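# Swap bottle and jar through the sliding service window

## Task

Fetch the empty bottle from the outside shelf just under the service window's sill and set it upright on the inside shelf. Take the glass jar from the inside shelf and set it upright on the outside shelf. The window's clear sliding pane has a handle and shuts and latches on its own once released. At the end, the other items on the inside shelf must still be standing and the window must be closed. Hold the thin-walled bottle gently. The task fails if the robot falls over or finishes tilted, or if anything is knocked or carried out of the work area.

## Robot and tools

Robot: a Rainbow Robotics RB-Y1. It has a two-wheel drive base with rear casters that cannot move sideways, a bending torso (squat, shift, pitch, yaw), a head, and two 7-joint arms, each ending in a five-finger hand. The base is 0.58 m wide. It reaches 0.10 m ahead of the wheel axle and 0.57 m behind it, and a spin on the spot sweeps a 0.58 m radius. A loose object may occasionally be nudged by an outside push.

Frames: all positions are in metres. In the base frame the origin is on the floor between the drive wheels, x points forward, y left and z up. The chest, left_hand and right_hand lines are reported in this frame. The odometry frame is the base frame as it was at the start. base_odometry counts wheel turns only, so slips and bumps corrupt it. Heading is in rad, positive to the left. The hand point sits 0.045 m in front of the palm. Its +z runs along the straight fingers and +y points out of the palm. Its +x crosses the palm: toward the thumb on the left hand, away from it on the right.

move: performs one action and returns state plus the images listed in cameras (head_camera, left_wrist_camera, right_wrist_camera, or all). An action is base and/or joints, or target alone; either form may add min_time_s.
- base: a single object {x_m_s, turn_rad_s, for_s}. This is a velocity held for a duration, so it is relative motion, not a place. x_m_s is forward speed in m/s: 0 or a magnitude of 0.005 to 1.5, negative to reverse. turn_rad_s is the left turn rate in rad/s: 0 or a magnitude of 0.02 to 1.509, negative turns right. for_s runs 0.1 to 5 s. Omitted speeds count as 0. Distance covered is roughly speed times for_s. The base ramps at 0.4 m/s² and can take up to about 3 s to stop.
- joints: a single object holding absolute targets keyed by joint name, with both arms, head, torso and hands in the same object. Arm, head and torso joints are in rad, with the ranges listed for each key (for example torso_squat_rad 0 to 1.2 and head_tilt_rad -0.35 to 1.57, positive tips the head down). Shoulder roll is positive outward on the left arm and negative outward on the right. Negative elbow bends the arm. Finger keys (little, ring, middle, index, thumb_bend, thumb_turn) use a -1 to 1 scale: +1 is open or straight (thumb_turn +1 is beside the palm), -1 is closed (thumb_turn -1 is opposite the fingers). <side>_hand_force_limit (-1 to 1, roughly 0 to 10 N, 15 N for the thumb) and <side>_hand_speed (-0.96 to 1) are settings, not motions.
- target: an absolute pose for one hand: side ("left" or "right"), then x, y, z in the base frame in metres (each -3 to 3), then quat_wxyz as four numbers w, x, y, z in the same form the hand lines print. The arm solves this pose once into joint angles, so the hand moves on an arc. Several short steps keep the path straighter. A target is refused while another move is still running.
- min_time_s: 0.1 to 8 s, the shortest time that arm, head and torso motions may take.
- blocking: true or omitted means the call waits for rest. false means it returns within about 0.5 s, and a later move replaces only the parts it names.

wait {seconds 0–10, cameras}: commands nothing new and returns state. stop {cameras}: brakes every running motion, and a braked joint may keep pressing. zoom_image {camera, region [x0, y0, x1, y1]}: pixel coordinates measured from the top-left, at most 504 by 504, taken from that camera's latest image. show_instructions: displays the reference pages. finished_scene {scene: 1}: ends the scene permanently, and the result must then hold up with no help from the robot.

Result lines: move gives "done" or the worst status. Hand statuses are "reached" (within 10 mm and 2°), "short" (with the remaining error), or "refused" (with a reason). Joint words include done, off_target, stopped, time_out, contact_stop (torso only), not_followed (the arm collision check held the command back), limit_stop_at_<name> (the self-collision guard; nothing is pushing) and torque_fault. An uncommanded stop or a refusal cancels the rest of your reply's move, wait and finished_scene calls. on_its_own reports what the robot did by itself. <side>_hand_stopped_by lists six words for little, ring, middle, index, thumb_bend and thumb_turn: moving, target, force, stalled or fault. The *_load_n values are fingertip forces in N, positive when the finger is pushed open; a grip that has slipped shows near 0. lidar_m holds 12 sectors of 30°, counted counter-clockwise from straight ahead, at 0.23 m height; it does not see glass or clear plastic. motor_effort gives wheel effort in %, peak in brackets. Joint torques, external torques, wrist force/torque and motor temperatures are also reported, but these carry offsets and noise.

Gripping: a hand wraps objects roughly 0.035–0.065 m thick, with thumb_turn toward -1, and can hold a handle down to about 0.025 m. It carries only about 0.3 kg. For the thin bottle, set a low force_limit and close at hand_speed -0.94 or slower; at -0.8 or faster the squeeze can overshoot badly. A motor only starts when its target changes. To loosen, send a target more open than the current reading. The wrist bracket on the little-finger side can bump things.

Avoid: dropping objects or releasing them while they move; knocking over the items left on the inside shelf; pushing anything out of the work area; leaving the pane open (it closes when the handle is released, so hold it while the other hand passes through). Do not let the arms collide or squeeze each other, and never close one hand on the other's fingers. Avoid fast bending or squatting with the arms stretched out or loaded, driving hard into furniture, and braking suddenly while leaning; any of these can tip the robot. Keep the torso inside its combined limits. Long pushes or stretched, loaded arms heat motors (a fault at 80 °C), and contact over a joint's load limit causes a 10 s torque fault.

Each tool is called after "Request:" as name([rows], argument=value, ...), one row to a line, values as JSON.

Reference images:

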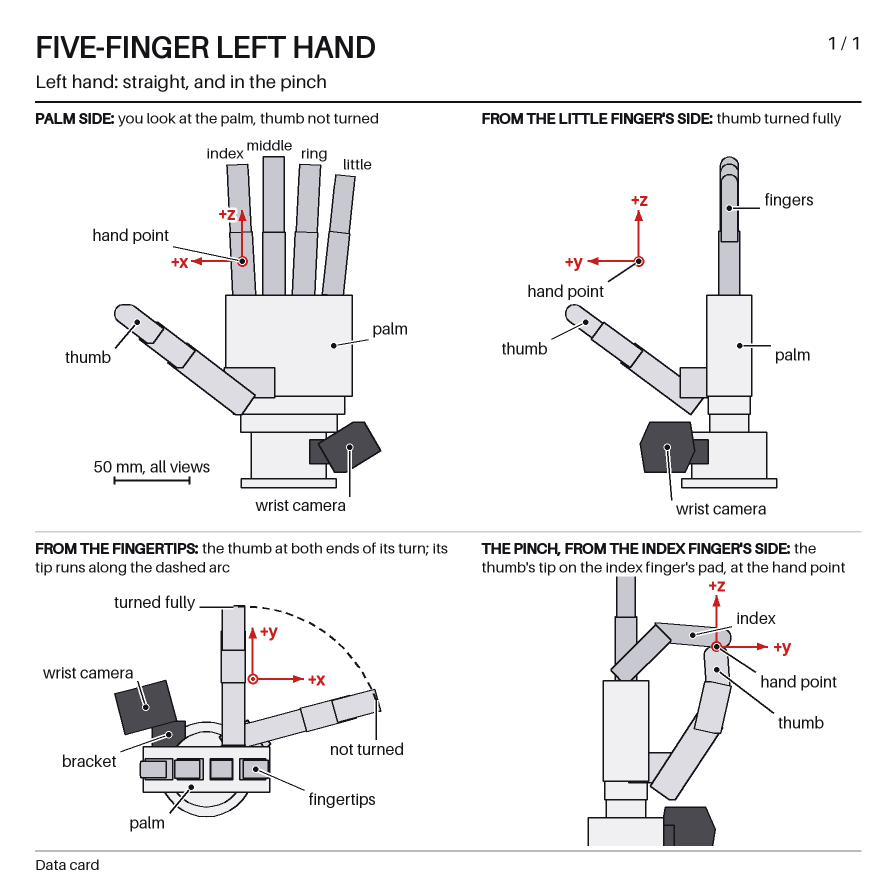

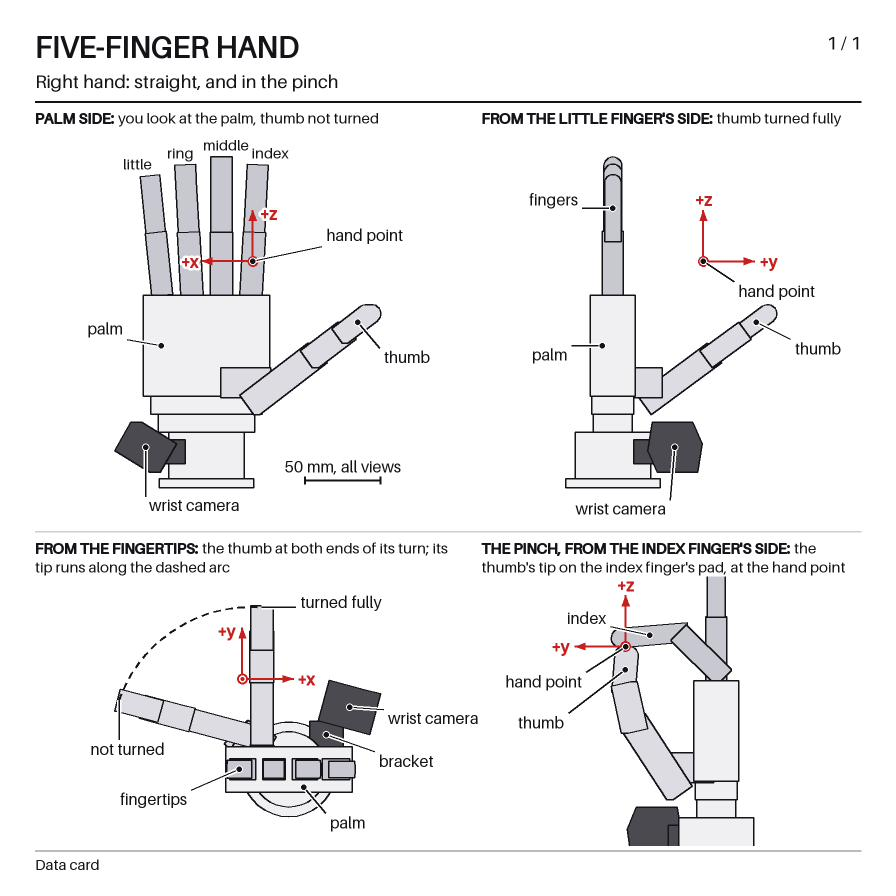

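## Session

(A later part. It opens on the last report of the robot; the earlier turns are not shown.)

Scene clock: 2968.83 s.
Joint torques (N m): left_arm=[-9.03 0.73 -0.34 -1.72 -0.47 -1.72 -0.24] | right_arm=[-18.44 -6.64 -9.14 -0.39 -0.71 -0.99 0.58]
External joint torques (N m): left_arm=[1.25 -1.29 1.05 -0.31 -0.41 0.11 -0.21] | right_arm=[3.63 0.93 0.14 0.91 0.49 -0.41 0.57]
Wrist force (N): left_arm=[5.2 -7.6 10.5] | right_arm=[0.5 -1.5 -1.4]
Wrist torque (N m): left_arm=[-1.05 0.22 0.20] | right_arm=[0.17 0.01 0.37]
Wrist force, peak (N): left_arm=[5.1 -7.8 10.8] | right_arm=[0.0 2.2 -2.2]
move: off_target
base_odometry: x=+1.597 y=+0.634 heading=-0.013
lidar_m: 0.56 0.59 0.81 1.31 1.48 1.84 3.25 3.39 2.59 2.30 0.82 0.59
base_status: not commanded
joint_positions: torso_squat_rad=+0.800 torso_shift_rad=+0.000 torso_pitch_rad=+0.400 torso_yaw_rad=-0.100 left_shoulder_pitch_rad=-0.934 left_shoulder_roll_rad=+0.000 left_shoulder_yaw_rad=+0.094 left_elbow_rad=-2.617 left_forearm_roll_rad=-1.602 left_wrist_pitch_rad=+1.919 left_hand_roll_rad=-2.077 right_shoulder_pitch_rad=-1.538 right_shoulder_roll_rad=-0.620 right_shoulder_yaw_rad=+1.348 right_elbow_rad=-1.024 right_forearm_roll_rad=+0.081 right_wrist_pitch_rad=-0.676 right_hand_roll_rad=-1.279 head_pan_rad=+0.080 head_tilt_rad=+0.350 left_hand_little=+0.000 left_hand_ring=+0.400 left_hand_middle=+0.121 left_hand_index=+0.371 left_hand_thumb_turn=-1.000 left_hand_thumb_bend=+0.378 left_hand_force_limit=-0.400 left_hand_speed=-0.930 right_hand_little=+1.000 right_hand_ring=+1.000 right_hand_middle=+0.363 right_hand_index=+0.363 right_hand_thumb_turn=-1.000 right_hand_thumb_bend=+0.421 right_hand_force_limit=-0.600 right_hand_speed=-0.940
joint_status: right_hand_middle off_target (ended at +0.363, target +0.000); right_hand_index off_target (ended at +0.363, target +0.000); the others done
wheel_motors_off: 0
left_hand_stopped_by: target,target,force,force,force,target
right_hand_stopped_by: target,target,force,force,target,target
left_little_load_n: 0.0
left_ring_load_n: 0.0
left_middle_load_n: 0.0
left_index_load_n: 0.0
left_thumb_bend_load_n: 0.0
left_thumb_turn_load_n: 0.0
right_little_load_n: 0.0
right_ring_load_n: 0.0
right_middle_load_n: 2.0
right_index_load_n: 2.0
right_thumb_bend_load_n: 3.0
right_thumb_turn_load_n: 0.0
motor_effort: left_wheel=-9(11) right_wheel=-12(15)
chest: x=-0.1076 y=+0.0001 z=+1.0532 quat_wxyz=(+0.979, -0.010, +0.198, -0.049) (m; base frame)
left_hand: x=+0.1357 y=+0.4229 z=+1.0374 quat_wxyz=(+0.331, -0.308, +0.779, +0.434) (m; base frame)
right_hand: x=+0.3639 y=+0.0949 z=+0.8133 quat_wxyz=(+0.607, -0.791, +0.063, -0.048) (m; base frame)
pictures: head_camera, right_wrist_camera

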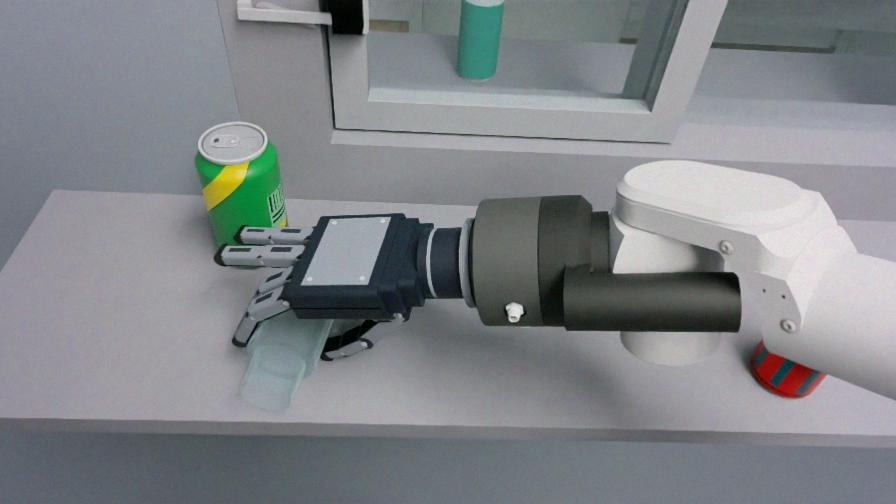

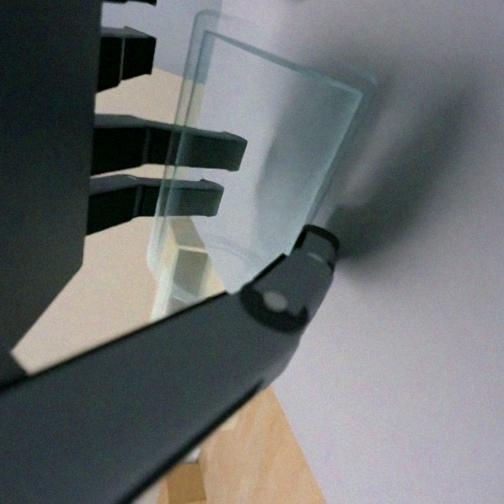

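Request:
move(joints={"right_hand_speed": -0.95, "right_hand_force_limit": -0.15, "right_hand_index": -0.05, "right_hand_middle": -0.05}, cameras=["head_camera","right_wrist_camera"])

Scene clock: 2972.40 s.
Joint torques (N m): left_arm=[-9.29 0.4 0.19 -1.82 -0.62 -1.65 -0.23] | right_arm=[-18.95 -6.18 -8.88 -0.36 -0.37 -0.7 0.27]
External joint torques (N m): left_arm=[1 -1.62 1.58 -0.42 -0.55 0.18 -0.2] | right_arm=[3.12 1.4 0.4 0.94 0.83 -0.12 0.27]
Wrist force (N): left_arm=[5.1 -7.6 10.7] | right_arm=[0.3 -3.7 -0.3]
Wrist torque (N m): left_arm=[-1.03 0.25 0.20] | right_arm=[0.17 0.06 0.33]
Wrist force, peak (N): left_arm=[5.3 -7.5 11.0] | right_arm=[0.1 -4.0 -1.0]
move: off_target
base_odometry: x=+1.597 y=+0.634 heading=-0.013
lidar_m: 0.56 0.59 0.80 1.32 1.48 1.86 3.24 3.39 2.59 2.32 0.83 0.59
base_status: not commanded
joint_positions: torso_squat_rad=+0.800 torso_shift_rad=+0.000 torso_pitch_rad=+0.400 torso_yaw_rad=-0.100 left_shoulder_pitch_rad=-0.934 left_shoulder_roll_rad=+0.000 left_shoulder_yaw_rad=+0.094 left_elbow_rad=-2.617 left_forearm_roll_rad=-1.602 left_wrist_pitch_rad=+1.919 left_hand_roll_rad=-2.077 right_shoulder_pitch_rad=-1.538 right_shoulder_roll_rad=-0.620 right_shoulder_yaw_rad=+1.348 right_elbow_rad=-1.024 right_forearm_roll_rad=+0.081 right_wrist_pitch_rad=-0.676 right_hand_roll_rad=-1.279 head_pan_rad=+0.080 head_tilt_rad=+0.350 left_hand_little=+0.000 left_hand_ring=+0.400 left_hand_middle=+0.121 left_hand_index=+0.371 left_hand_thumb_turn=-1.000 left_hand_thumb_bend=+0.378 left_hand_force_limit=-0.400 left_hand_speed=-0.930 right_hand_little=+1.000 right_hand_ring=+1.000 right_hand_middle=+0.346 right_hand_index=+0.346 right_hand_thumb_turn=-1.000 right_hand_thumb_bend=+0.422 right_hand_force_limit=-0.150 right_hand_speed=-0.950
joint_status: right_hand_middle off_target (ended at +0.346, target -0.050); right_hand_index off_target (ended at +0.346, target -0.050); the others done
wheel_motors_off: 0
left_hand_stopped_by: target,target,force,force,force,target
right_hand_stopped_by: target,target,force,force,target,target
left_little_load_n: 0.0
left_ring_load_n: 0.0
left_middle_load_n: 0.0
left_index_load_n: 0.0
left_thumb_bend_load_n: 0.0
left_thumb_turn_load_n: 0.0
right_little_load_n: -0.5
right_ring_load_n: 0.0
right_middle_load_n: 4.0
right_index_load_n: 4.5
right_thumb_bend_load_n: 7.0
right_thumb_turn_load_n: 0.0
motor_effort: left_wheel=-9(10) right_wheel=-15(15)
chest: x=-0.1076 y=+0.0001 z=+1.0532 quat_wxyz=(+0.979, -0.010, +0.198, -0.049) (m; base frame)
left_hand: x=+0.1357 y=+0.4229 z=+1.0374 quat_wxyz=(+0.331, -0.308, +0.779, +0.434) (m; base frame)
right_hand: x=+0.3639 y=+0.0950 z=+0.8134 quat_wxyz=(+0.607, -0.791, +0.062, -0.048) (m; base frame)
pictures: head_camera, right_wrist_camera

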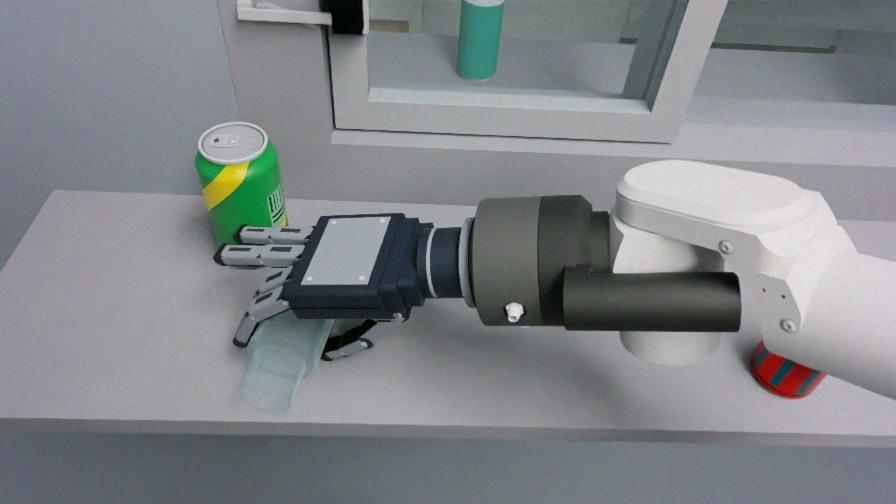

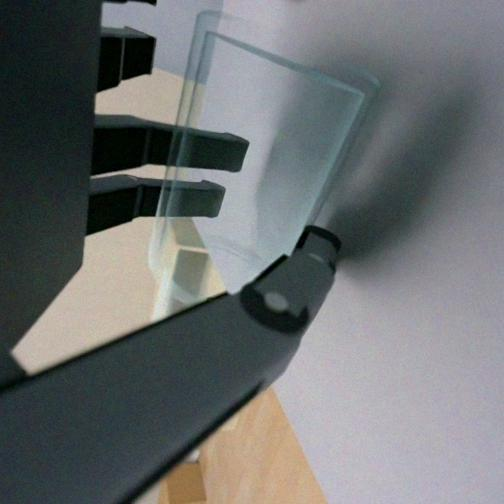

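Request:
move(target={"side":"right","x":0.362,"y":0.093,"z":0.828,"quat_wxyz":[0.6069,-0.7909,0.0623,-0.0478]}, min_time_s=2.5, cameras=["head_camera","right_wrist_camera"])

Scene clock: 2977.77 s.
Joint torques (N m): left_arm=[-9.02 0.42 -0.45 -1.61 -0.59 -1.72 -0.07] | right_arm=[-22.15 -9.11 -9.35 -1.46 -1.57 -0.33 -0.19]
External joint torques (N m): left_arm=[1.27 -1.59 0.93 -0.2 -0.52 0.12 -0.04] | right_arm=[-0.12 -1.35 0.28 -0.28 -0.39 0.2 -0.19]
Wrist force (N): left_arm=[5.1 -7.6 10.5] | right_arm=[-0.1 3.0 -1.5]
Wrist torque (N m): left_arm=[-1.02 0.24 0.18] | right_arm=[0.11 0.05 0.21]
Wrist force, peak (N): left_arm=[5.3 -7.7 10.8] | right_arm=[0.5 -4.0 -0.7]
move: done
base_odometry: x=+1.597 y=+0.634 heading=-0.013
lidar_m: 0.56 0.58 0.81 1.31 1.49 1.85 3.26 3.39 2.60 2.31 0.84 0.60
base_status: not commanded
joint_positions: torso_squat_rad=+0.800 torso_shift_rad=+0.000 torso_pitch_rad=+0.400 torso_yaw_rad=-0.100 left_shoulder_pitch_rad=-0.934 left_shoulder_roll_rad=+0.000 left_shoulder_yaw_rad=+0.094 left_elbow_rad=-2.617 left_forearm_roll_rad=-1.602 left_wrist_pitch_rad=+1.919 left_hand_roll_rad=-2.077 right_shoulder_pitch_rad=-1.557 right_shoulder_roll_rad=-0.659 right_shoulder_yaw_rad=+1.351 right_elbow_rad=-1.083 right_forearm_roll_rad=+0.081 right_wrist_pitch_rad=-0.657 right_hand_roll_rad=-1.307 head_pan_rad=+0.080 head_tilt_rad=+0.350 left_hand_little=+0.000 left_hand_ring=+0.400 left_hand_middle=+0.121 left_hand_index=+0.371 left_hand_thumb_turn=-1.000 left_hand_thumb_bend=+0.378 left_hand_force_limit=-0.400 left_hand_speed=-0.930 right_hand_little=+1.000 right_hand_ring=+1.000 right_hand_middle=+0.346 right_hand_index=+0.346 right_hand_thumb_turn=-1.000 right_hand_thumb_bend=+0.422 right_hand_force_limit=-0.150 right_hand_speed=-0.950
joint_status: all done
wheel_motors_off: 0
left_hand_stopped_by: target,target,force,force,force,target
right_hand_stopped_by: target,target,force,force,target,target
left_little_load_n: 0.0
left_ring_load_n: 0.0
left_middle_load_n: 0.5
left_index_load_n: 0.0
left_thumb_bend_load_n: 0.0
left_thumb_turn_load_n: 0.0
right_little_load_n: 0.0
right_ring_load_n: 0.0
right_middle_load_n: 2.5
right_index_load_n: 2.5
right_thumb_bend_load_n: 9.0
right_thumb_turn_load_n: 0.0
motor_effort: left_wheel=-8(11) right_wheel=-13(15)
chest: x=-0.1075 y=+0.0001 z=+1.0532 quat_wxyz=(+0.979, -0.010, +0.198, -0.049) (m; base frame)
left_hand: x=+0.1357 y=+0.4229 z=+1.0373 quat_wxyz=(+0.331, -0.308, +0.779, +0.434) (m; base frame)
right_hand: x=+0.3617 y=+0.0934 z=+0.8273 quat_wxyz=(+0.608, -0.790, +0.062, -0.046) (m; base frame)
right_hand_status: reached (checked arc, planned for 2.5 s): 1 mm and 0.2 deg off.
pictures: head_camera, right_wrist_camera

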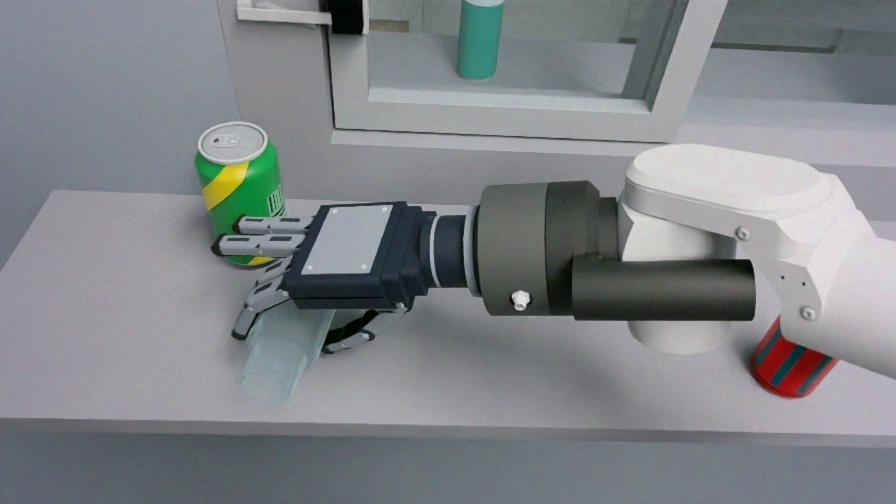

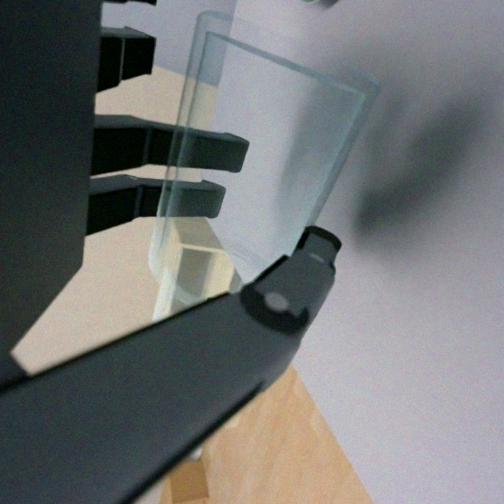

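Request:
move(joints={"right_hand_speed": -0.95, "right_hand_force_limit": 0.0, "right_hand_index": -0.06, "right_hand_middle": -0.06})

Request:
move(target={"side":"right","x":0.366,"y":0.06,"z":0.88,"quat_wxyz":[0.6069,-0.7909,0.0623,-0.0478]}, min_time_s=4, cameras=["head_camera","right_wrist_camera"])

Scene clock: 3012.37 s.
Joint torques (N m): left_arm=[-9.13 0.51 -0.47 -1.71 -0.49 -1.7 -0.24] | right_arm=[-23.06 -9.95 -9.13 -1.35 -1.72 -0.24 -0.16]
External joint torques (N m): left_arm=[1.16 -1.5 0.91 -0.3 -0.42 0.13 -0.21] | right_arm=[-1.03 -2.2 0.5 -0.17 -0.54 0.29 -0.17]
Wrist force (N): left_arm=[5.0 -7.3 10.6] | right_arm=[0.1 3.0 -1.7]
Wrist torque (N m): left_arm=[-0.99 0.27 0.16] | right_arm=[0.13 0.03 0.23]
Wrist force, peak (N): left_arm=[5.2 -7.8 10.8] | right_arm=[-0.2 3.5 -1.4]
move: off_target
base_odometry: x=+1.597 y=+0.634 heading=-0.013
lidar_m: 0.56 0.60 0.80 1.31 1.49 1.86 3.27 3.39 2.59 2.31 0.83 0.58
base_status: not commanded
joint_positions: torso_squat_rad=+0.800 torso_shift_rad=+0.000 torso_pitch_rad=+0.400 torso_yaw_rad=-0.100 left_shoulder_pitch_rad=-0.934 left_shoulder_roll_rad=+0.000 left_shoulder_yaw_rad=+0.094 left_elbow_rad=-2.617 left_forearm_roll_rad=-1.602 left_wrist_pitch_rad=+1.919 left_hand_roll_rad=-2.077 right_shoulder_pitch_rad=-1.557 right_shoulder_roll_rad=-0.659 right_shoulder_yaw_rad=+1.351 right_elbow_rad=-1.083 right_forearm_roll_rad=+0.081 right_wrist_pitch_rad=-0.657 right_hand_roll_rad=-1.307 head_pan_rad=+0.080 head_tilt_rad=+0.350 left_hand_little=+0.000 left_hand_ring=+0.400 left_hand_middle=+0.121 left_hand_index=+0.371 left_hand_thumb_turn=-1.000 left_hand_thumb_bend=+0.378 left_hand_force_limit=-0.400 left_hand_speed=-0.930 right_hand_little=+1.000 right_hand_ring=+1.000 right_hand_middle=+0.319 right_hand_index=+0.324 right_hand_thumb_turn=-1.000 right_hand_thumb_bend=+0.424 right_hand_force_limit=+0.000 right_hand_speed=-0.950
joint_status: right_hand_middle off_target (ended at +0.319, target -0.060); right_hand_index off_target (ended at +0.324, target -0.060); the others done
wheel_motors_off: 0
left_hand_stopped_by: target,target,force,force,force,target
right_hand_stopped_by: target,target,force,force,target,target
left_little_load_n: 0.0
left_ring_load_n: 0.0
left_middle_load_n: 0.0
left_index_load_n: 0.0
left_thumb_bend_load_n: 0.0
left_thumb_turn_load_n: 0.0
right_little_load_n: 0.0
right_ring_load_n: 0.0
right_middle_load_n: 5.5
right_index_load_n: 4.5
right_thumb_bend_load_n: 16.0
right_thumb_turn_load_n: 1.0
motor_effort: left_wheel=-8(10) right_wheel=-13(15)
chest: x=-0.1075 y=+0.0001 z=+1.0532 quat_wxyz=(+0.979, -0.010, +0.198, -0.049) (m; base frame)
left_hand: x=+0.1357 y=+0.4229 z=+1.0373 quat_wxyz=(+0.331, -0.308, +0.779, +0.434) (m; base frame)
right_hand: x=+0.3617 y=+0.0934 z=+0.8273 quat_wxyz=(+0.608, -0.790, +0.062, -0.046) (m; base frame)
pictures: none

Scene clock: 3016.70 s.
Joint torques (N m): left_arm=[-8.99 0.74 -0.06 -1.74 -0.51 -1.57 -0.15] | right_arm=[-22.33 -10.2 -10.68 -0.77 -1.36 -0.73 -0.18]
External joint torques (N m): left_arm=[1.3 -1.27 1.32 -0.33 -0.45 0.26 -0.12] | right_arm=[-0.49 -1.53 -0.26 -0.34 -0.12 -0.39 -0.18]
Wrist force (N): left_arm=[5.2 -7.4 10.6] | right_arm=[0.2 2.9 -1.7]
Wrist torque (N m): left_arm=[-0.99 0.23 0.19] | right_arm=[0.09 0.03 0.18]
Wrist force, peak (N): left_arm=[5.3 -7.7 10.7] | right_arm=[-0.2 3.7 -1.6]
move: done
base_odometry: x=+1.597 y=+0.634 heading=-0.013
lidar_m: 0.56 0.59 0.82 1.32 1.49 1.86 3.25 3.39 2.60 2.31 0.82 0.58
base_status: not commanded
joint_positions: torso_squat_rad=+0.800 torso_shift_rad=+0.000 torso_pitch_rad=+0.400 torso_yaw_rad=-0.100 left_shoulder_pitch_rad=-0.934 left_shoulder_roll_rad=+0.000 left_shoulder_yaw_rad=+0.094 left_elbow_rad=-2.617 left_forearm_roll_rad=-1.602 left_wrist_pitch_rad=+1.919 left_hand_roll_rad=-2.077 right_shoulder_pitch_rad=-1.624 right_shoulder_roll_rad=-0.823 right_shoulder_yaw_rad=+1.351 right_elbow_rad=-1.219 right_forearm_roll_rad=+0.082 right_wrist_pitch_rad=-0.670 right_hand_roll_rad=-1.407 head_pan_rad=+0.080 head_tilt_rad=+0.350 left_hand_little=+0.000 left_hand_ring=+0.400 left_hand_middle=+0.121 left_hand_index=+0.371 left_hand_thumb_turn=-1.000 left_hand_thumb_bend=+0.378 left_hand_force_limit=-0.400 left_hand_speed=-0.930 right_hand_little=+1.000 right_hand_ring=+1.000 right_hand_middle=+0.319 right_hand_index=+0.324 right_hand_thumb_turn=-1.000 right_hand_thumb_bend=+0.424 right_hand_force_limit=+0.000 right_hand_speed=-0.950
joint_status: all done
wheel_motors_off: 0
left_hand_stopped_by: target,target,force,force,force,target
right_hand_stopped_by: target,target,force,force,target,target
left_little_load_n: 0.0
left_ring_load_n: 0.0
left_middle_load_n: 0.0
left_index_load_n: 0.0
left_thumb_bend_load_n: 0.0
left_thumb_turn_load_n: 0.0
right_little_load_n: 0.0
right_ring_load_n: 0.0
right_middle_load_n: 5.5
right_index_load_n: 4.5
right_thumb_bend_load_n: 16.0
right_thumb_turn_load_n: 1.0
motor_effort: left_wheel=-9(11) right_wheel=-16(16)
chest: x=-0.1075 y=+0.0001 z=+1.0532 quat_wxyz=(+0.979, -0.010, +0.198, -0.049) (m; base frame)
left_hand: x=+0.1357 y=+0.4229 z=+1.0373 quat_wxyz=(+0.331, -0.308, +0.779, +0.434) (m; base frame)
right_hand: x=+0.3658 y=+0.0603 z=+0.8797 quat_wxyz=(+0.607, -0.791, +0.062, -0.047) (m; base frame)
right_hand_status: reached (checked arc, planned for 4.0 s): 0 mm and 0.1 deg off.
pictures: head_camera, right_wrist_camera

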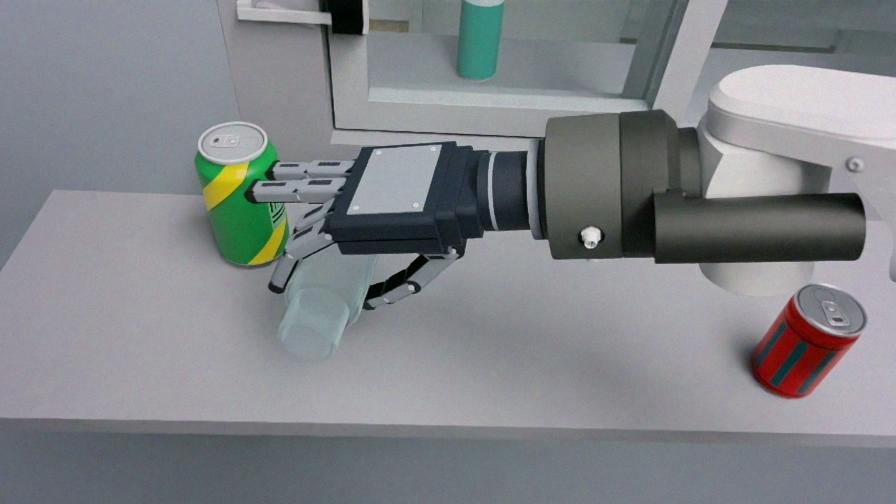

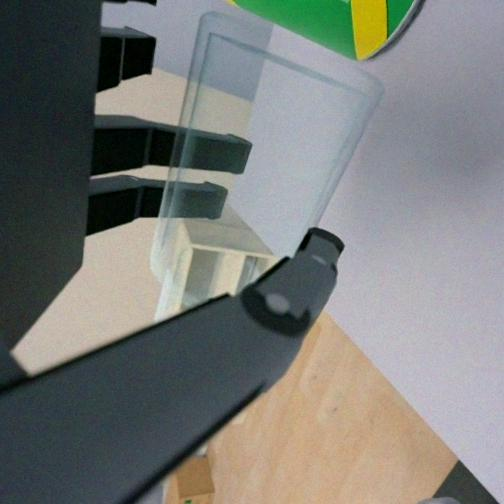

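Request:
move(target={"side":"right","x":0.38,"y":0.0,"z":0.93,"quat_wxyz":[0.6069,-0.7909,0.0623,-0.0478]}, min_time_s=3.5)

Request:
move(target={"side":"right","x":0.39,"y":-0.02,"z":0.96,"quat_wxyz":[0.6107,-0.6985,0.3406,0.1522]}, min_time_s=4, cameras=["head_camera","right_wrist_camera"])

Scene clock: 3024.90 s.
Joint torques (N m): left_arm=[-9.06 0.68 -0.34 -1.73 -0.5 -1.64 -0.14] | right_arm=[-22.11 -10.75 -13.02 1.03 -2.03 -0.56 -0.2]
External joint torques (N m): left_arm=[1.23 -1.34 1.04 -0.32 -0.44 0.19 -0.11] | right_arm=[-0.42 -1.23 -2.62 0.54 -0.54 -0.37 -0.21]
Wrist force (N): left_arm=[5.2 -7.6 10.5] | right_arm=[-0.2 3.7 -1.5]
Wrist torque (N m): left_arm=[-1.02 0.22 0.20] | right_arm=[0.16 0.05 0.19]
Wrist force, peak (N): left_arm=[5.3 -7.9 10.7] | right_arm=[0.3 3.7 -1.9]
move: done
base_odometry: x=+1.597 y=+0.634 heading=-0.013
lidar_m: 0.55 0.60 0.81 1.30 1.49 1.86 3.25 3.40 2.60 2.32 0.82 0.60
base_status: not commanded
joint_positions: torso_squat_rad=+0.800 torso_shift_rad=+0.000 torso_pitch_rad=+0.400 torso_yaw_rad=-0.100 left_shoulder_pitch_rad=-0.934 left_shoulder_roll_rad=+0.000 left_shoulder_yaw_rad=+0.094 left_elbow_rad=-2.617 left_forearm_roll_rad=-1.602 left_wrist_pitch_rad=+1.919 left_hand_roll_rad=-2.077 right_shoulder_pitch_rad=-1.680 right_shoulder_roll_rad=-0.969 right_shoulder_yaw_rad=+1.344 right_elbow_rad=-1.196 right_forearm_roll_rad=+0.076 right_wrist_pitch_rad=-0.828 right_hand_roll_rad=-1.481 head_pan_rad=+0.080 head_tilt_rad=+0.350 left_hand_little=+0.000 left_hand_ring=+0.400 left_hand_middle=+0.121 left_hand_index=+0.371 left_hand_thumb_turn=-1.000 left_hand_thumb_bend=+0.378 left_hand_force_limit=-0.400 left_hand_speed=-0.930 right_hand_little=+1.000 right_hand_ring=+1.000 right_hand_middle=+0.319 right_hand_index=+0.324 right_hand_thumb_turn=-1.000 right_hand_thumb_bend=+0.424 right_hand_force_limit=+0.000 right_hand_speed=-0.950
joint_status: all done
wheel_motors_off: 0
left_hand_stopped_by: target,target,force,force,force,target
right_hand_stopped_by: target,target,force,force,target,target
left_little_load_n: 0.0
left_ring_load_n: 0.0
left_middle_load_n: 0.0
left_index_load_n: 0.0
left_thumb_bend_load_n: 0.0
left_thumb_turn_load_n: 0.0
right_little_load_n: 0.0
right_ring_load_n: 0.0
right_middle_load_n: 5.5
right_index_load_n: 4.0
right_thumb_bend_load_n: 16.0
right_thumb_turn_load_n: 0.5
motor_effort: left_wheel=-11(11) right_wheel=-13(15)
chest: x=-0.1075 y=+0.0001 z=+1.0532 quat_wxyz=(+0.979, -0.010, +0.198, -0.049) (m; base frame)
left_hand: x=+0.1357 y=+0.4229 z=+1.0373 quat_wxyz=(+0.331, -0.308, +0.779, +0.434) (m; base frame)
right_hand: x=+0.3797 y=+0.0004 z=+0.9293 quat_wxyz=(+0.607, -0.791, +0.063, -0.048) (m; base frame)
right_hand_status: reached (checked arc, planned for 3.5 s): 1 mm and 0.0 deg off.
pictures: none

Scene clock: 3029.23 s.
Joint torques (N m): left_arm=[-9.18 0.66 0.15 -1.7 -0.55 -1.69 -0.18] | right_arm=[-23.55 -7.95 -8.78 1.9 -2.22 -0.71 -0.08]
External joint torques (N m): left_arm=[1.11 -1.36 1.53 -0.3 -0.49 0.15 -0.15] | right_arm=[-0.84 2.12 0.16 0.5 -0.54 -0.26 -0.07]
Wrist force (N): left_arm=[5.1 -7.5 10.7] | right_arm=[3.9 1.7 -2.2]
Wrist torque (N m): left_arm=[-1.02 0.25 0.19] | right_arm=[0.08 -0.07 0.31]
Wrist force, peak (N): left_arm=[5.2 -7.8 10.8] | right_arm=[4.1 1.8 -2.2]
move: done
base_odometry: x=+1.597 y=+0.634 heading=-0.013
lidar_m: 0.57 0.59 0.82 1.31 1.47 1.86 3.26 3.37 2.60 2.31 0.82 0.60
base_status: not commanded
joint_positions: torso_squat_rad=+0.800 torso_shift_rad=+0.000 torso_pitch_rad=+0.400 torso_yaw_rad=-0.100 left_shoulder_pitch_rad=-0.934 left_shoulder_roll_rad=+0.000 left_shoulder_yaw_rad=+0.094 left_elbow_rad=-2.617 left_forearm_roll_rad=-1.602 left_wrist_pitch_rad=+1.919 left_hand_roll_rad=-2.077 right_shoulder_pitch_rad=-1.702 right_shoulder_roll_rad=-0.906 right_shoulder_yaw_rad=+1.449 right_elbow_rad=-0.918 right_forearm_roll_rad=-0.110 right_wrist_pitch_rad=-0.995 right_hand_roll_rad=-2.050 head_pan_rad=+0.080 head_tilt_rad=+0.350 left_hand_little=+0.000 left_hand_ring=+0.400 left_hand_middle=+0.121 left_hand_index=+0.371 left_hand_thumb_turn=-1.000 left_hand_thumb_bend=+0.378 left_hand_force_limit=-0.400 left_hand_speed=-0.930 right_hand_little=+1.000 right_hand_ring=+1.000 right_hand_middle=+0.319 right_hand_index=+0.324 right_hand_thumb_turn=-1.000 right_hand_thumb_bend=+0.424 right_hand_force_limit=+0.000 right_hand_speed=-0.950
joint_status: all done
wheel_motors_off: 0
left_hand_stopped_by: target,target,force,force,force,target
right_hand_stopped_by: target,target,force,force,target,target
left_little_load_n: 0.0
left_ring_load_n: 0.0
left_middle_load_n: 0.0
left_index_load_n: 0.0
left_thumb_bend_load_n: 0.0
left_thumb_turn_load_n: 0.0
right_little_load_n: 0.0
right_ring_load_n: -0.5
right_middle_load_n: 6.0
right_index_load_n: 4.0
right_thumb_bend_load_n: 16.0
right_thumb_turn_load_n: 0.5
motor_effort: left_wheel=-6(11) right_wheel=-14(15)
chest: x=-0.1075 y=+0.0001 z=+1.0532 quat_wxyz=(+0.979, -0.010, +0.198, -0.049) (m; base frame)
left_hand: x=+0.1357 y=+0.4229 z=+1.0373 quat_wxyz=(+0.331, -0.308, +0.779, +0.434) (m; base frame)
right_hand: x=+0.3897 y=-0.0203 z=+0.9599 quat_wxyz=(+0.611, -0.698, +0.342, +0.150) (m; base frame)
right_hand_status: reached (checked arc, planned for 4.0 s): 0 mm and 0.3 deg off.
pictures: head_camera, right_wrist_camera

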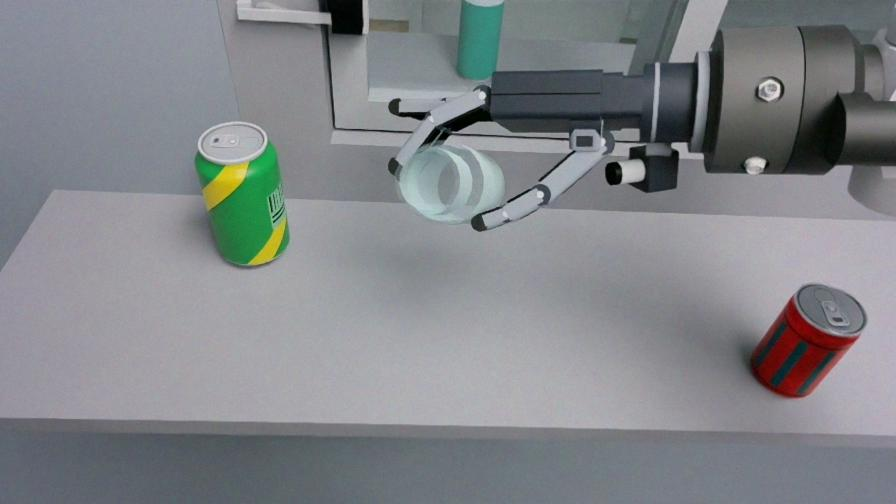

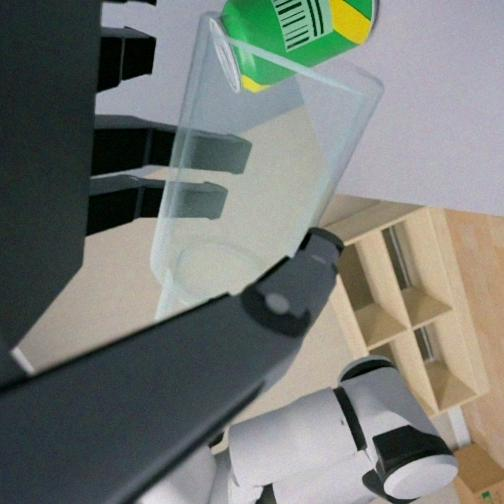

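Request:
move(target={"side":"right","x":0.39,"y":-0.03,"z":0.97,"quat_wxyz":[0.5752,-0.5995,0.4768,0.2869]}, min_time_s=4)

Request:
move(target={"side":"right","x":0.39,"y":-0.03,"z":0.97,"quat_wxyz":[0.5329,-0.5321,0.5510,0.3594]}, min_time_s=3, cameras=["head_camera","right_wrist_camera"])

Scene clock: 3041.87 s.
Joint torques (N m): left_arm=[-9.28 0.36 -0.17 -1.8 -0.46 -1.79 -0.14] | right_arm=[-20.09 -8.13 -7.62 2.41 -2.51 -0.99 -0.22]
External joint torques (N m): left_arm=[1.01 -1.66 1.22 -0.39 -0.4 0.04 -0.11] | right_arm=[2.85 2.21 0.24 0.59 -0.75 -0.38 -0.19]
Wrist force (N): left_arm=[5.1 -7.4 10.6] | right_arm=[5.9 -0.7 -2.1]
Wrist torque (N m): left_arm=[-1.00 0.25 0.18] | right_arm=[-0.11 -0.15 0.33]
Wrist force, peak (N): left_arm=[5.1 -7.7 10.9] | right_arm=[6.1 -0.7 -2.6]
move: done
base_odometry: x=+1.597 y=+0.634 heading=-0.013
lidar_m: 0.56 0.59 0.82 1.31 1.50 1.86 3.25 3.38 2.59 2.31 0.82 0.60
base_status: not commanded
joint_positions: torso_squat_rad=+0.800 torso_shift_rad=+0.000 torso_pitch_rad=+0.400 torso_yaw_rad=-0.100 left_shoulder_pitch_rad=-0.934 left_shoulder_roll_rad=+0.000 left_shoulder_yaw_rad=+0.094 left_elbow_rad=-2.617 left_forearm_roll_rad=-1.602 left_wrist_pitch_rad=+1.919 left_hand_roll_rad=-2.077 right_shoulder_pitch_rad=-1.672 right_shoulder_roll_rad=-0.847 right_shoulder_yaw_rad=+1.508 right_elbow_rad=-0.763 right_forearm_roll_rad=-0.208 right_wrist_pitch_rad=-1.113 right_hand_roll_rad=-2.399 head_pan_rad=+0.080 head_tilt_rad=+0.350 left_hand_little=+0.000 left_hand_ring=+0.400 left_hand_middle=+0.121 left_hand_index=+0.371 left_hand_thumb_turn=-1.000 left_hand_thumb_bend=+0.378 left_hand_force_limit=-0.400 left_hand_speed=-0.930 right_hand_little=+1.000 right_hand_ring=+1.000 right_hand_middle=+0.319 right_hand_index=+0.324 right_hand_thumb_turn=-1.000 right_hand_thumb_bend=+0.424 right_hand_force_limit=+0.000 right_hand_speed=-0.950
joint_status: all done
wheel_motors_off: 0
left_hand_stopped_by: target,target,force,force,force,target
right_hand_stopped_by: target,target,force,force,target,target
left_little_load_n: 0.0
left_ring_load_n: 0.0
left_middle_load_n: 0.0
left_index_load_n: 0.0
left_thumb_bend_load_n: 0.0
left_thumb_turn_load_n: 0.0
right_little_load_n: 0.0
right_ring_load_n: 0.0
right_middle_load_n: 6.0
right_index_load_n: 4.5
right_thumb_bend_load_n: 15.5
right_thumb_turn_load_n: 0.0
motor_effort: left_wheel=-9(11) right_wheel=-15(15)
chest: x=-0.1075 y=+0.0001 z=+1.0532 quat_wxyz=(+0.979, -0.010, +0.198, -0.049) (m; base frame)
left_hand: x=+0.1357 y=+0.4229 z=+1.0373 quat_wxyz=(+0.331, -0.308, +0.779, +0.434) (m; base frame)
right_hand: x=+0.3898 y=-0.0301 z=+0.9702 quat_wxyz=(+0.576, -0.599, +0.478, +0.285) (m; base frame)
right_hand_status: reached (checked arc, planned for 4.0 s): 0 mm and 0.3 deg off.
pictures: none

Scene clock: 3045.20 s.
Joint torques (N m): left_arm=[-8.81 0.45 -0.4 -1.49 -0.4 -1.6 -0.12] | right_arm=[-20.58 -8.11 -7.45 2.44 -2.11 -1.22 -0.31]
External joint torques (N m): left_arm=[1.47 -1.57 0.98 -0.08 -0.34 0.24 -0.09] | right_arm=[2.3 2.25 0.08 0.41 -0.37 -0.51 -0.28]
Wrist force (N): left_arm=[5.1 -7.6 10.5] | right_arm=[6.8 -2.4 -2.5]
Wrist torque (N m): left_arm=[-1.02 0.25 0.20] | right_arm=[-0.12 -0.20 0.32]
Wrist force, peak (N): left_arm=[5.3 -7.7 10.7] | right_arm=[6.8 -2.5 -2.5]
move: done
base_odometry: x=+1.597 y=+0.634 heading=-0.013
lidar_m: 0.57 0.59 0.79 1.31 1.49 1.87 3.26 3.39 2.61 2.31 0.81 0.60
base_status: not commanded
joint_positions: torso_squat_rad=+0.800 torso_shift_rad=+0.000 torso_pitch_rad=+0.400 torso_yaw_rad=-0.100 left_shoulder_pitch_rad=-0.934 left_shoulder_roll_rad=+0.000 left_shoulder_yaw_rad=+0.094 left_elbow_rad=-2.617 left_forearm_roll_rad=-1.602 left_wrist_pitch_rad=+1.919 left_hand_roll_rad=-2.077 right_shoulder_pitch_rad=-1.653 right_shoulder_roll_rad=-0.823 right_shoulder_yaw_rad=+1.548 right_elbow_rad=-0.730 right_forearm_roll_rad=-0.253 right_wrist_pitch_rad=-1.136 right_hand_roll_rad=-2.614 head_pan_rad=+0.080 head_tilt_rad=+0.350 left_hand_little=+0.000 left_hand_ring=+0.400 left_hand_middle=+0.121 left_hand_index=+0.371 left_hand_thumb_turn=-1.000 left_hand_thumb_bend=+0.378 left_hand_force_limit=-0.400 left_hand_speed=-0.930 right_hand_little=+1.000 right_hand_ring=+1.000 right_hand_middle=+0.319 right_hand_index=+0.324 right_hand_thumb_turn=-1.000 right_hand_thumb_bend=+0.424 right_hand_force_limit=+0.000 right_hand_speed=-0.950
joint_status: all done
wheel_motors_off: 0
left_hand_stopped_by: target,target,force,force,force,target
right_hand_stopped_by: target,target,force,force,target,target
left_little_load_n: 0.0
left_ring_load_n: 0.0
left_middle_load_n: 0.0
left_index_load_n: 0.0
left_thumb_bend_load_n: 0.0
left_thumb_turn_load_n: 0.5
right_little_load_n: 0.0
right_ring_load_n: 0.0
right_middle_load_n: 6.0
right_index_load_n: 4.0
right_thumb_bend_load_n: 15.5
right_thumb_turn_load_n: 0.0
motor_effort: left_wheel=-9(11) right_wheel=-11(16)
chest: x=-0.1075 y=+0.0001 z=+1.0532 quat_wxyz=(+0.979, -0.010, +0.198, -0.049) (m; base frame)
left_hand: x=+0.1357 y=+0.4229 z=+1.0373 quat_wxyz=(+0.331, -0.308, +0.779, +0.434) (m; base frame)
right_hand: x=+0.3901 y=-0.0301 z=+0.9702 quat_wxyz=(+0.533, -0.532, +0.552, +0.358) (m; base frame)
right_hand_status: reached (checked arc, planned for 3.0 s): 0 mm and 0.2 deg off.
pictures: head_camera, right_wrist_camera

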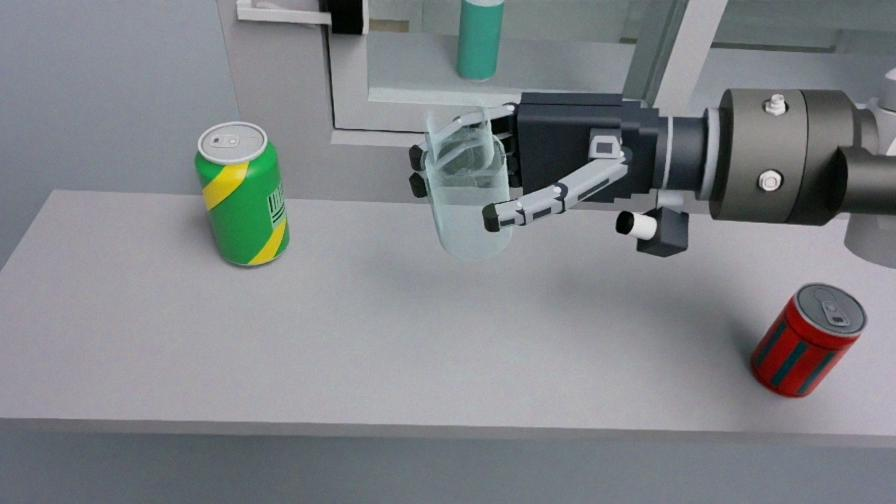

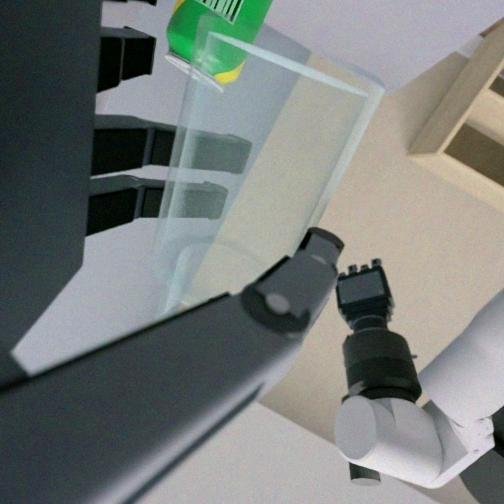

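Request:
move(target={"side":"right","x":0.395,"y":-0.03,"z":0.905,"quat_wxyz":[0.5329,-0.5321,0.5510,0.3594]}, min_time_s=4)

Request:
move(target={"side":"right","x":0.395,"y":-0.03,"z":0.881,"quat_wxyz":[0.5329,-0.5321,0.5510,0.3594]}, min_time_s=2.5, cameras=["head_camera","right_wrist_camera"])

Scene clock: 3061.83 s.
Joint torques (N m): left_arm=[-8.85 0.78 0.07 -1.5 -0.56 -1.7 -0.12] | right_arm=[1.63 3.44 -2.23 -2.15 -2.55 -1.17 0.24]
External joint torques (N m): left_arm=[1.45 -1.24 1.46 -0.11 -0.5 0.13 -0.09] | right_arm=[24.78 13.39 1.99 -4.64 -0.72 -0.39 0.27]
Wrist force (N): left_arm=[5.0 -7.6 10.7] | right_arm=[6.6 -2.4 -2.5]
Wrist torque (N m): left_arm=[-1.05 0.26 0.17] | right_arm=[-0.15 -0.21 0.47]
Wrist force, peak (N): left_arm=[5.2 -7.8 10.7] | right_arm=[6.9 -2.5 -2.5]
move: short
base_odometry: x=+1.597 y=+0.634 heading=-0.013
lidar_m: 0.56 0.60 0.82 1.32 1.48 1.85 3.26 3.39 2.60 2.31 0.83 0.60
base_status: not commanded
joint_positions: torso_squat_rad=+0.800 torso_shift_rad=+0.000 torso_pitch_rad=+0.398 torso_yaw_rad=-0.100 left_shoulder_pitch_rad=-0.934 left_shoulder_roll_rad=+0.000 left_shoulder_yaw_rad=+0.094 left_elbow_rad=-2.617 left_forearm_roll_rad=-1.602 left_wrist_pitch_rad=+1.919 left_hand_roll_rad=-2.077 right_shoulder_pitch_rad=-1.561 right_shoulder_roll_rad=-0.558 right_shoulder_yaw_rad=+1.554 right_elbow_rad=-0.266 right_forearm_roll_rad=-0.258 right_wrist_pitch_rad=-1.323 right_hand_roll_rad=-2.559 head_pan_rad=+0.080 head_tilt_rad=+0.350 left_hand_little=+0.000 left_hand_ring=+0.400 left_hand_middle=+0.121 left_hand_index=+0.371 left_hand_thumb_turn=-1.000 left_hand_thumb_bend=+0.378 left_hand_force_limit=-0.400 left_hand_speed=-0.930 right_hand_little=+1.000 right_hand_ring=+1.000 right_hand_middle=+0.319 right_hand_index=+0.324 right_hand_thumb_turn=-1.000 right_hand_thumb_bend=+0.424 right_hand_force_limit=+0.000 right_hand_speed=-0.950
joint_status: all done
wheel_motors_off: 0
left_hand_stopped_by: target,target,force,force,force,target
right_hand_stopped_by: target,target,force,force,target,target
left_little_load_n: 0.0
left_ring_load_n: 0.0
left_middle_load_n: 0.0
left_index_load_n: 0.0
left_thumb_bend_load_n: 0.0
left_thumb_turn_load_n: 0.0
right_little_load_n: 0.5
right_ring_load_n: 0.0
right_middle_load_n: 6.0
right_index_load_n: 4.5
right_thumb_bend_load_n: 15.5
right_thumb_turn_load_n: 0.0
motor_effort: left_wheel=-9(11) right_wheel=-14(17)
chest: x=-0.1082 y=+0.0004 z=+1.0533 quat_wxyz=(+0.979, -0.010, +0.198, -0.049) (m; base frame)
left_hand: x=+0.1351 y=+0.4232 z=+1.0376 quat_wxyz=(+0.331, -0.309, +0.779, +0.434) (m; base frame)
right_hand: x=+0.3961 y=-0.0306 z=+0.9093 quat_wxyz=(+0.538, -0.529, +0.559, +0.344) (m; base frame)
right_hand_status: short (checked arc, as near as the solve gets, planned for 4.0 s): 4 mm and 2.1 deg off. The place is met; only the turn is off.
pictures: none

Scene clock: 3073.20 s.
Joint torques (N m): left_arm=[-9.9 0.92 -0.46 -1.42 -0.35 -1.7 -0.21] | right_arm=[9.65 4.16 -0.72 -3.61 -1.74 -0.77 0]
External joint torques (N m): left_arm=[0.41 -1.08 0.93 -0.04 -0.29 0.13 -0.18] | right_arm=[32.8 14.15 3.48 -6.1 0.08 0.01 0.03]
External joint torques when the fault began: right_arm=[60.32 26.47 4.88 -10.32 0.19 0.38 -0.11]
Wrist force (N): left_arm=[5.1 -7.7 10.4] | right_arm=[6.7 -2.0 -2.0]
Wrist torque (N m): left_arm=[-1.05 0.23 0.20] | right_arm=[-0.13 -0.24 0.45]
Wrist force, peak (N): left_arm=[4.8 -8.4 10.5] | right_arm=[9.7 0.3 -2.0]
move: torque_fault
TORQUE FAULT: right_shoulder_pitch_rad reached its load limit. The robot stopped for 10 seconds, dropped its targets and accepts commands again. The stop added 9.0 s to the call.
base_odometry: x=+1.597 y=+0.634 heading=-0.013
lidar_m: 0.56 0.59 0.81 1.31 1.49 1.86 3.24 3.38 2.60 2.29 0.82 0.59
base_status: not commanded
joint_positions: torso_squat_rad=+0.800 torso_shift_rad=-0.001 torso_pitch_rad=+0.397 torso_yaw_rad=-0.100 left_shoulder_pitch_rad=-0.934 left_shoulder_roll_rad=+0.000 left_shoulder_yaw_rad=+0.094 left_elbow_rad=-2.617 left_forearm_roll_rad=-1.602 left_wrist_pitch_rad=+1.919 left_hand_roll_rad=-2.077 right_shoulder_pitch_rad=-1.555 right_shoulder_roll_rad=-0.556 right_shoulder_yaw_rad=+1.550 right_elbow_rad=-0.263 right_forearm_roll_rad=-0.261 right_wrist_pitch_rad=-1.302 right_hand_roll_rad=-2.537 head_pan_rad=+0.080 head_tilt_rad=+0.350 left_hand_little=+0.000 left_hand_ring=+0.400 left_hand_middle=+0.121 left_hand_index=+0.371 left_hand_thumb_turn=-1.000 left_hand_thumb_bend=+0.378 left_hand_force_limit=-0.400 left_hand_speed=-0.930 right_hand_little=+1.000 right_hand_ring=+1.000 right_hand_middle=+0.320 right_hand_index=+0.324 right_hand_thumb_turn=-1.000 right_hand_thumb_bend=+0.424 right_hand_force_limit=+0.000 right_hand_speed=-0.950
joint_status: right_shoulder_pitch_rad torque_fault (moved +0.006 of +0.045); right_shoulder_roll_rad torque_fault (moved +0.001 of +0.018); right_wrist_pitch_rad torque_fault (moved +0.021 of +0.040); right_hand_roll_rad torque_fault (moved +0.022 of +0.042); the others done
wheel_motors_off: 0
left_hand_stopped_by: target,target,force,force,force,target
right_hand_stopped_by: target,target,force,force,target,target
left_little_load_n: 0.0
left_ring_load_n: 0.0
left_middle_load_n: 0.0
left_index_load_n: 0.0
left_thumb_bend_load_n: 0.0
left_thumb_turn_load_n: 0.0
right_little_load_n: 0.0
right_ring_load_n: 0.0
right_middle_load_n: 6.0
right_index_load_n: 4.0
right_thumb_bend_load_n: 16.0
right_thumb_turn_load_n: 0.0
on_its_own: right_shoulder_pitch_rad is held at -1.548, not at your -1.516, since a torque_fault; right_wrist_pitch_rad is held at -1.302, not at your -1.283, since a torque_fault; right_hand_roll_rad is held at -2.537, not at your -2.518, since a torque_fault; right_hand_middle is held at +0.319, not at your -0.060, since a torque_fault; right_hand_index is held at +0.323, not at your -0.060, since a torque_fault
motor_effort: left_wheel=-7(19) right_wheel=-15(29)
chest: x=-0.1087 y=+0.0006 z=+1.0534 quat_wxyz=(+0.979, -0.011, +0.197, -0.049) (m; base frame)
left_hand: x=+0.1346 y=+0.4235 z=+1.0376 quat_wxyz=(+0.332, -0.309, +0.779, +0.434) (m; base frame)
right_hand: x=+0.4010 y=-0.0317 z=+0.9050 quat_wxyz=(+0.544, -0.530, +0.560, +0.331) (m; base frame)
right_hand_status: short (checked arc, as near as the solve gets, planned for 2.5 s): torque_fault, 25 mm and 3.7 deg off.
pictures: head_camera, right_wrist_camera

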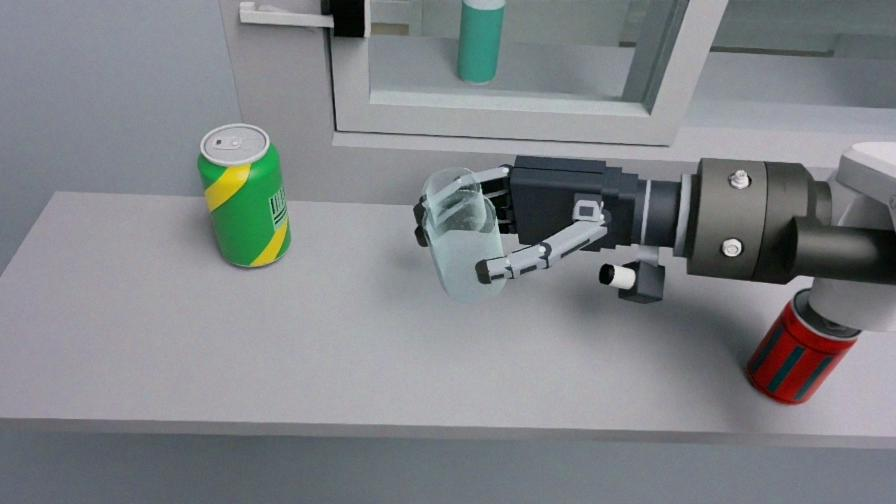

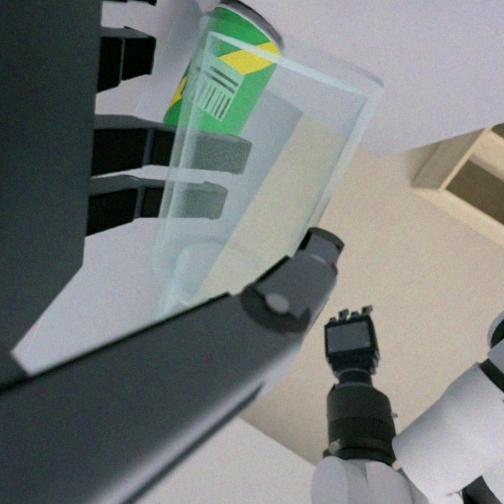

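Request:
move(joints={"right_shoulder_pitch_rad":-1.653,"right_shoulder_roll_rad":-0.823,"right_shoulder_yaw_rad":1.548,"right_elbow_rad":-0.73,"right_forearm_roll_rad":-0.253,"right_wrist_pitch_rad":-1.136,"right_hand_roll_rad":-2.614}, min_time_s=3, cameras=["head_camera"])

Scene clock: 3081.77 s.
Joint torques (N m): left_arm=[-9.77 1.11 -0.39 -1.46 -0.51 -1.93 -0.03] | right_arm=[-23.56 -11.86 -9.54 1.8 -1.95 -0.64 -0.39]
External joint torques (N m): left_arm=[0.51 -0.9 0.99 -0.05 -0.44 -0.1 0] | right_arm=[-0.68 -1.5 -2.01 -0.23 -0.2 0.07 -0.36]
Wrist force (N): left_arm=[5.3 -7.5 10.6] | right_arm=[6.8 -2.5 -2.3]
Wrist torque (N m): left_arm=[-1.02 0.20 0.20] | right_arm=[-0.13 -0.22 0.33]
Wrist force, peak (N): left_arm=[5.3 -7.6 10.8] | right_arm=[6.8 -2.6 -2.8]
move: done
base_odometry: x=+1.597 y=+0.634 heading=-0.013
lidar_m: 0.56 0.58 0.82 1.30 1.49 1.86 3.26 3.37 2.61 2.30 0.81 0.59
base_status: not commanded
joint_positions: torso_squat_rad=+0.800 torso_shift_rad=+0.000 torso_pitch_rad=+0.400 torso_yaw_rad=-0.100 left_shoulder_pitch_rad=-0.934 left_shoulder_roll_rad=+0.000 left_shoulder_yaw_rad=+0.094 left_elbow_rad=-2.617 left_forearm_roll_rad=-1.602 left_wrist_pitch_rad=+1.919 left_hand_roll_rad=-2.077 right_shoulder_pitch_rad=-1.652 right_shoulder_roll_rad=-0.823 right_shoulder_yaw_rad=+1.548 right_elbow_rad=-0.730 right_forearm_roll_rad=-0.253 right_wrist_pitch_rad=-1.136 right_hand_roll_rad=-2.614 head_pan_rad=+0.080 head_tilt_rad=+0.350 left_hand_little=+0.000 left_hand_ring=+0.400 left_hand_middle=+0.121 left_hand_index=+0.371 left_hand_thumb_turn=-1.000 left_hand_thumb_bend=+0.378 left_hand_force_limit=-0.400 left_hand_speed=-0.930 right_hand_little=+1.000 right_hand_ring=+1.000 right_hand_middle=+0.320 right_hand_index=+0.325 right_hand_thumb_turn=-1.000 right_hand_thumb_bend=+0.424 right_hand_force_limit=+0.000 right_hand_speed=-0.950
joint_status: all done
wheel_motors_off: 0
left_hand_stopped_by: target,target,force,force,force,target
right_hand_stopped_by: target,target,force,target,target,target
left_little_load_n: 0.0
left_ring_load_n: 0.0
left_middle_load_n: 0.0
left_index_load_n: 0.0
left_thumb_bend_load_n: 0.0
left_thumb_turn_load_n: 0.0
right_little_load_n: 0.0
right_ring_load_n: 0.0
right_middle_load_n: 6.0
right_index_load_n: 4.0
right_thumb_bend_load_n: 15.5
right_thumb_turn_load_n: 0.0
on_its_own: right_hand_middle is held at +0.319, not at your -0.060, since a torque_fault; right_hand_index is held at +0.323, not at your -0.060, since a torque_fault
motor_effort: left_wheel=-7(10) right_wheel=-15(18)
chest: x=-0.1076 y=+0.0002 z=+1.0532 quat_wxyz=(+0.979, -0.010, +0.198, -0.049) (m; base frame)
left_hand: x=+0.1357 y=+0.4230 z=+1.0372 quat_wxyz=(+0.331, -0.308, +0.779, +0.434) (m; base frame)
right_hand: x=+0.3900 y=-0.0301 z=+0.9697 quat_wxyz=(+0.533, -0.532, +0.552, +0.359) (m; base frame)
pictures: head_camera

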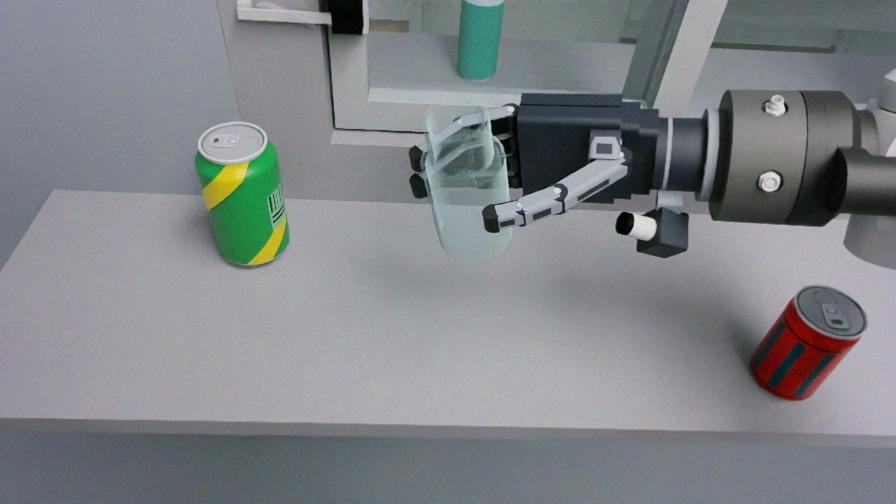

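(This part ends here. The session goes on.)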